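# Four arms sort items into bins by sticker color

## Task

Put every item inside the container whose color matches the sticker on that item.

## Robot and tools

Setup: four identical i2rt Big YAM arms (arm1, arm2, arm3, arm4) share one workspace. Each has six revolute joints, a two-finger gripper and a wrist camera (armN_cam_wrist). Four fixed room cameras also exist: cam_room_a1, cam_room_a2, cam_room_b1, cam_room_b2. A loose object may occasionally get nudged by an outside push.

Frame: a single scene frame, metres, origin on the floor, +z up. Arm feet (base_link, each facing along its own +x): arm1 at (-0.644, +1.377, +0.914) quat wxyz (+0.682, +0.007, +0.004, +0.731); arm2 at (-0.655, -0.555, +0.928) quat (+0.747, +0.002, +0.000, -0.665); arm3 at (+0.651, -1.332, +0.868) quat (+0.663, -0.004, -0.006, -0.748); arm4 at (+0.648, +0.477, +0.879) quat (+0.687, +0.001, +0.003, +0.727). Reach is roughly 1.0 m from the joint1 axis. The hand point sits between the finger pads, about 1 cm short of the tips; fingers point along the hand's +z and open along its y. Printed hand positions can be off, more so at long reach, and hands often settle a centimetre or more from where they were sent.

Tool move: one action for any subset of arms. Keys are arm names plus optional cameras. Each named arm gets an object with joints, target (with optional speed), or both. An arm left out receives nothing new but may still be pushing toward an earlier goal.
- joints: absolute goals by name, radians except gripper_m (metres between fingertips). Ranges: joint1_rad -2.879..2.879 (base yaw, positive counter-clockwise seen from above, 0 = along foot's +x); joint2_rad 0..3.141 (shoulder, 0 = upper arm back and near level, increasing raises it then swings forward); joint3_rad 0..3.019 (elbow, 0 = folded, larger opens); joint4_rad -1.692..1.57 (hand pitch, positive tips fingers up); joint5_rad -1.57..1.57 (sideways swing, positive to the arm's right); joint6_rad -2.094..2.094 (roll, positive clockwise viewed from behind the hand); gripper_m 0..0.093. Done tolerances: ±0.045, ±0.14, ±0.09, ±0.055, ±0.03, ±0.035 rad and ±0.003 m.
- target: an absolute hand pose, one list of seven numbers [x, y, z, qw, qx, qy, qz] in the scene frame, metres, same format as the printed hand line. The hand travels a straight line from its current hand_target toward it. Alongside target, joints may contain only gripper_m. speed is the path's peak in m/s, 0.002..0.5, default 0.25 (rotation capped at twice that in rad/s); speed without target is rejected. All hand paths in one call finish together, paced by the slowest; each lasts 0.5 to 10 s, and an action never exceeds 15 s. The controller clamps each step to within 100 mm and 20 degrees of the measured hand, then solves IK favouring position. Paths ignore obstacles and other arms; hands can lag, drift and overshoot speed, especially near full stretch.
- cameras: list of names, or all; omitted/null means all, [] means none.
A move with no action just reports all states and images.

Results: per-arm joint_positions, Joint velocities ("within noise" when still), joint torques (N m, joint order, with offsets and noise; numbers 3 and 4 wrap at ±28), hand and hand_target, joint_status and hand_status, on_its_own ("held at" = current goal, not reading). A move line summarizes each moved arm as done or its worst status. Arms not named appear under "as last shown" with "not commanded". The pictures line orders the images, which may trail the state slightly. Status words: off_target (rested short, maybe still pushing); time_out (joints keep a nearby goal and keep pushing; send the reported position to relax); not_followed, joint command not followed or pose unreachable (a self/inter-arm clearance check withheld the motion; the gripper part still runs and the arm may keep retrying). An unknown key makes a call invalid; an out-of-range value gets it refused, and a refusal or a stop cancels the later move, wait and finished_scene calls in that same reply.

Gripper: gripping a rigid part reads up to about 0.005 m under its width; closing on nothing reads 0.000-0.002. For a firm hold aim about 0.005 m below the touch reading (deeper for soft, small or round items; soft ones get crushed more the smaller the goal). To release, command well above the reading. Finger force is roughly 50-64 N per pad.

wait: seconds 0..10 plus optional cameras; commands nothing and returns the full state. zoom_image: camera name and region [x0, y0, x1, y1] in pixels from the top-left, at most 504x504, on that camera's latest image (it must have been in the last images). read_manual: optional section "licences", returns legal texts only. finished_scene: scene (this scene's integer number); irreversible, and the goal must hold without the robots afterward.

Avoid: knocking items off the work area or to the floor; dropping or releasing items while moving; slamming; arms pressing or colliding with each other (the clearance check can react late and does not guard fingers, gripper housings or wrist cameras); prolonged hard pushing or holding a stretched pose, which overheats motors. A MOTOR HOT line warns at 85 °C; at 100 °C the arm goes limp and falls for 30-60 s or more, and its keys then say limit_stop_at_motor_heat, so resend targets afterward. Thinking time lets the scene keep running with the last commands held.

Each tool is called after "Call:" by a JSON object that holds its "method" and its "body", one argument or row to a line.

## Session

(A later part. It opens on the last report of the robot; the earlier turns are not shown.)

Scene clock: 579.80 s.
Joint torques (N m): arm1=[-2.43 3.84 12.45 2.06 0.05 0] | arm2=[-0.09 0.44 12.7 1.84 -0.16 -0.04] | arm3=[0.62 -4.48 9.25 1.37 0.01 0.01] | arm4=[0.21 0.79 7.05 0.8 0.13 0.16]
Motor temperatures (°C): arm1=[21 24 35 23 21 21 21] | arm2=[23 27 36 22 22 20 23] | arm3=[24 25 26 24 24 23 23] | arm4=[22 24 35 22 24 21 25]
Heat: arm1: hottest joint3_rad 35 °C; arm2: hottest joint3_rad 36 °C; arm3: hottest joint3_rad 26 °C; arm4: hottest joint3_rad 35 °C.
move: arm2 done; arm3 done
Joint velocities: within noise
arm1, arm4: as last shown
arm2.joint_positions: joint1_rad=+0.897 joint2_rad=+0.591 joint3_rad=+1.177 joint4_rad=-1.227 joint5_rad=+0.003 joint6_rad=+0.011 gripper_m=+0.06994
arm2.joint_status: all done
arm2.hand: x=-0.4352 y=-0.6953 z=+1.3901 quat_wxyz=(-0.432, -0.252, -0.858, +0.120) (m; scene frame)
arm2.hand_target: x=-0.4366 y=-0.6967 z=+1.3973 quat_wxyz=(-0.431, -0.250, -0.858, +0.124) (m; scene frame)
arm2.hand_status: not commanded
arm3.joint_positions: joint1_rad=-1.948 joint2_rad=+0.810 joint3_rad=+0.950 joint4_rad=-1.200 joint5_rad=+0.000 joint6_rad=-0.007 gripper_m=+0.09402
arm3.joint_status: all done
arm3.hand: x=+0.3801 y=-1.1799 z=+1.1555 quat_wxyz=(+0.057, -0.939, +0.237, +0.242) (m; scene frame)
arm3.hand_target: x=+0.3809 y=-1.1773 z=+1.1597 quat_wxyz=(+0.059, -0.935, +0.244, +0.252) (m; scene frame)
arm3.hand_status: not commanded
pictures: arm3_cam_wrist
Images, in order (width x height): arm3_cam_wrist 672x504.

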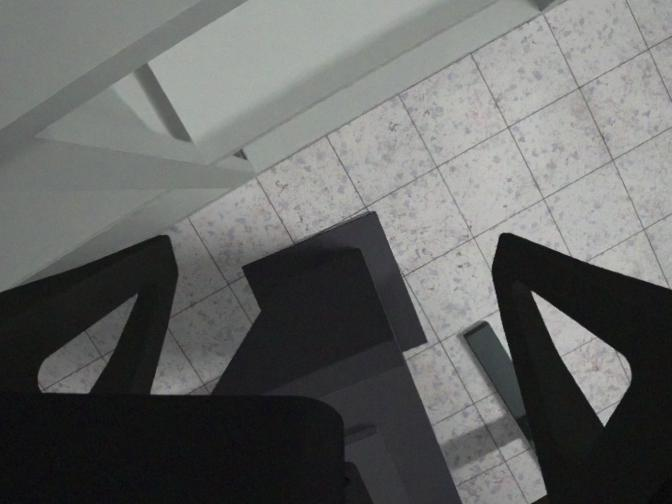

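Call:
{"method": "move", "body": {
  "arm3": {"target": [0.28, -1.125, 1.16, 0.0648, -0.9351, 0.2419, 0.2506], "speed": 0.35},
  "cameras": []
}}

Call:
{"method": "move", "body": {
  "arm3": {"target": [0.02, -0.98, 1.12, 0.0648, -0.9351, 0.2419, 0.2506], "speed": 0.35},
  "cameras": ["arm3_cam_wrist"]
}}

Call:
{"method": "move", "body": {
  "arm3": {"target": [-0.036, -0.955, 1.06, 0.0648, -0.9351, 0.2419, 0.2506], "speed": 0.2},
  "cameras": ["arm3_cam_wrist"]
}}

Call:
{"method": "move", "body": {
  "arm3": {"target": [0.3, -1.13, 1.17, 0.0648, -0.9351, 0.2419, 0.2506], "speed": 0.35},
  "cameras": []
}}

Call:
{"method": "move", "body": {
  "arm3": {"joints": {"joint1_rad": 1.69, "joint2_rad": 0.8, "joint3_rad": 0.95, "joint4_rad": -1.19, "joint5_rad": 0, "joint6_rad": 0}},
  "cameras": []
}}

Scene clock: 587.47 s.
Joint torques (N m): arm1=[-2.49 3.6 12.45 2.15 0.09 0.03] | arm2=[-0.03 0.62 12.72 1.85 -0.16 -0.04] | arm3=[1.73 -9.58 13.9 1.25 0.13 0.03] | arm4=[0.79 0.32 7.21 0.91 0.15 0.2]
Motor temperatures (°C): arm1=[21 24 35 23 21 21 21] | arm2=[23 26 35 22 22 20 23] | arm3=[24 25 27 24 24 23 23] | arm4=[22 23 35 22 24 21 25]
Heat: arm1: hottest joint3_rad 35 °C; arm2: hottest joint3_rad 35 °C; arm3: hottest joint3_rad 27 °C; arm4: hottest joint3_rad 35 °C.
move: arm3 off_target
Joint velocities: within noise
arm1, arm2, arm4: as last shown
arm3.joint_positions: joint1_rad=-1.948 joint2_rad=+1.121 joint3_rad=+1.074 joint4_rad=-1.069 joint5_rad=+0.013 joint6_rad=-0.002 gripper_m=+0.09402
arm3.joint_status: not commanded
arm3.hand: x=+0.2938 y=-1.1307 z=+1.1267 quat_wxyz=(+0.056, -0.945, +0.242, +0.215) (m; scene frame)
arm3.hand_target: x=+0.2816 y=-1.1259 z=+1.1601 quat_wxyz=(+0.065, -0.935, +0.242, +0.251) (m; scene frame)
arm3.hand_status: off_target (0.036 m and 4.4 deg from the pose sent, 0.114 m and 1.5 deg at the start)
pictures: none
No camera images: "cameras" was empty.

Scene clock: 589.13 s.
Joint torques (N m): arm1=[-2.37 3.96 12.66 2.04 0.04 0.01] | arm2=[-0.03 0.38 12.74 1.83 -0.15 -0.04] | arm3=[1.26 -22.71 13.91 0.57 0 -0.04] | arm4=[0.03 0.67 7.12 0.88 0.14 0.18]
Motor temperatures (°C): arm1=[21 24 35 23 21 21 21] | arm2=[23 26 35 22 22 20 23] | arm3=[24 25 27 24 24 23 23] | arm4=[22 23 35 22 24 21 25]
Heat: arm1: hottest joint3_rad 35 °C; arm2: hottest joint3_rad 35 °C; arm3: hottest joint3_rad 27 °C; arm4: hottest joint3_rad 35 °C.
move: arm3 off_target
Joint velocities: within noise
arm1, arm2: as last shown
arm3.joint_positions: joint1_rad=-1.948 joint2_rad=+1.914 joint3_rad=+1.867 joint4_rad=-1.046 joint5_rad=+0.013 joint6_rad=-0.002 gripper_m=+0.09402
arm3.joint_status: not commanded
arm3.hand: x=+0.0301 y=-0.9877 z=+1.0902 quat_wxyz=(+0.059, -0.942, +0.242, +0.226) (m; scene frame)
arm3.hand_target: x=+0.0214 y=-0.9808 z=+1.1199 quat_wxyz=(+0.065, -0.935, +0.242, +0.251) (m; scene frame)
arm3.hand_status: off_target (0.032 m and 3.0 deg from the pose sent, 0.313 m and 4.4 deg at the start)
arm4.joint_positions: joint1_rad=-1.592 joint2_rad=+0.706 joint3_rad=+1.538 joint4_rad=-1.489 joint5_rad=-0.002 joint6_rad=-0.014 gripper_m=+0.07491
arm4.joint_status: not commanded
arm4.hand: x=+0.8802 y=+0.4873 z=+1.4380 quat_wxyz=(-0.439, +0.023, -0.898, -0.004) (m; scene frame)
arm4.hand_target: x=+0.8756 y=+0.4850 z=+1.4380 quat_wxyz=(-0.438, +0.013, -0.899, -0.005) (m; scene frame)
arm4.hand_status: not commanded
pictures: arm3_cam_wrist
Images, in order (width x height): arm3_cam_wrist 672x504.

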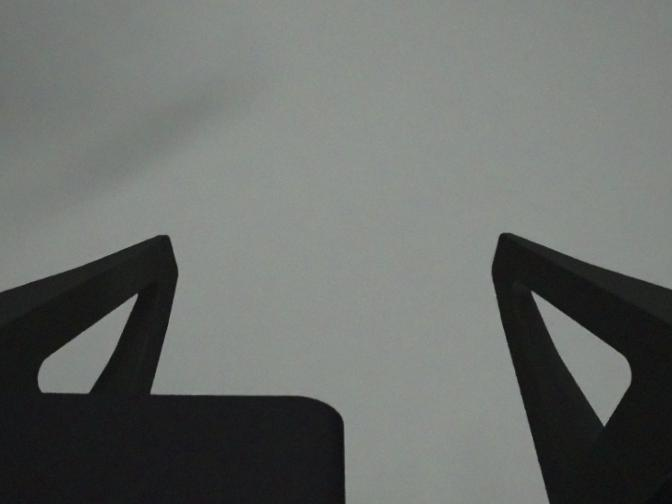

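Scene clock: 590.23 s.
Joint torques (N m): arm1=[-2.02 3.19 12.63 2.11 0.05 0.01] | arm2=[-0.03 0.44 12.74 1.85 -0.16 -0.05] | arm3=[1.73 -25.88 13.56 1.1 0.11 0] | arm4=[0.09 0.5 7.2 0.9 0.13 0.17]
Motor temperatures (°C): arm1=[21 24 35 23 21 21 21] | arm2=[23 26 35 22 22 20 23] | arm3=[24 25 27 24 24 23 23] | arm4=[22 23 35 22 24 21 25]
Heat: arm1: hottest joint3_rad 35 °C; arm2: hottest joint3_rad 35 °C; arm3: hottest joint3_rad 27 °C; arm4: hottest joint3_rad 35 °C.
move: arm3 off_target
Joint velocities: within noise
arm1, arm2, arm4: as last shown
arm3.joint_positions: joint1_rad=-1.949 joint2_rad=+2.114 joint3_rad=+2.025 joint4_rad=-1.017 joint5_rad=+0.013 joint6_rad=+0.000 gripper_m=+0.09400
arm3.joint_status: not commanded
arm3.hand: x=-0.0210 y=-0.9603 z=+1.0277 quat_wxyz=(+0.057, -0.943, +0.243, +0.220) (m; scene frame)
arm3.hand_target: x=-0.0343 y=-0.9559 z=+1.0601 quat_wxyz=(+0.065, -0.935, +0.242, +0.251) (m; scene frame)
arm3.hand_status: off_target (0.036 m and 3.8 deg from the pose sent, 0.080 m and 3.0 deg at the start)
pictures: arm3_cam_wrist
Images, in order (width x height): arm3_cam_wrist 672x504.

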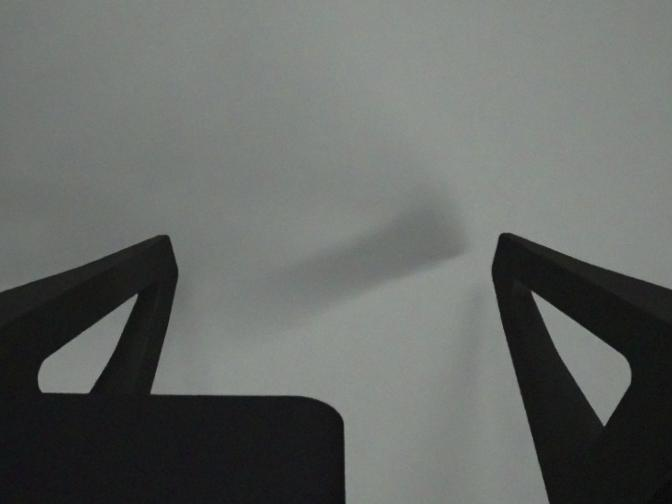

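Scene clock: 592.20 s.
Joint torques (N m): arm1=[-2.73 4.48 12.64 2.04 0.03 -0.04] | arm2=[0.03 0.5 12.72 1.85 -0.16 -0.04] | arm3=[0.62 -6.89 8.81 0.73 -0.08 -0.11] | arm4=[0.09 0.32 7.08 0.85 0.15 0.16]
Motor temperatures (°C): arm1=[21 24 35 23 21 21 21] | arm2=[23 26 35 22 22 20 23] | arm3=[24 25 27 24 24 23 23] | arm4=[22 23 35 22 24 21 25]
Heat: arm1: hottest joint3_rad 35 °C; arm2: hottest joint3_rad 35 °C; arm3: hottest joint3_rad 27 °C; arm4: hottest joint3_rad 35 °C.
move: arm3 done
Joint velocities: within noise
arm1, arm2, arm4: as last shown
arm3.joint_positions: joint1_rad=-1.949 joint2_rad=+1.055 joint3_rad=+1.128 joint4_rad=-1.094 joint5_rad=+0.012 joint6_rad=+0.000 gripper_m=+0.09400
arm3.joint_status: not commanded
arm3.hand: x=+0.2974 y=-1.1322 z=+1.1761 quat_wxyz=(+0.066, -0.933, +0.241, +0.259) (m; scene frame)
arm3.hand_target: x=+0.3000 y=-1.1300 z=+1.1700 quat_wxyz=(+0.065, -0.935, +0.242, +0.251) (m; scene frame)
arm3.hand_status: done (0.007 m and 1.1 deg from the pose sent, 0.390 m and 3.8 deg at the start)
pictures: none
No camera images: "cameras" was empty.

Scene clock: 595.00 s.
Joint torques (N m): arm1=[-2.2 3.78 12.55 2.03 0.08 0] | arm2=[0.03 0.5 12.71 1.85 -0.15 -0.03] | arm3=[1.79 -3.25 9.35 0.87 0.07 -0.04] | arm4=[0.03 0.32 7.08 0.85 0.14 0.2]
Motor temperatures (°C): arm1=[21 24 35 23 21 21 21] | arm2=[23 26 35 22 22 20 23] | arm3=[24 25 27 24 24 23 23] | arm4=[22 23 35 22 24 21 25]
Heat: arm1: hottest joint3_rad 35 °C; arm2: hottest joint3_rad 35 °C; arm3: hottest joint3_rad 27 °C; arm4: hottest joint3_rad 35 °C.
move: arm3 done
Joint velocities: within noise
arm1, arm2, arm4: as last shown
arm3.joint_positions: joint1_rad=+1.681 joint2_rad=+0.799 joint3_rad=+0.949 joint4_rad=-1.187 joint5_rad=-0.001 joint6_rad=+0.000 gripper_m=+0.09402
arm3.joint_status: all done
arm3.hand: x=+0.9596 y=-1.3311 z=+1.1627 quat_wxyz=(-0.264, -0.003, -0.964, +0.008) (m; scene frame)
arm3.hand_target: x=+0.9595 y=-1.3285 z=+1.1625 quat_wxyz=(-0.263, +0.001, -0.965, +0.007) (m; scene frame)
arm3.hand_status: not commanded
pictures: none
No camera images: "cameras" was empty.

Call:
{"method": "finished_scene", "body": {
  "scene": 1
}}

The scene is finished: the task was done.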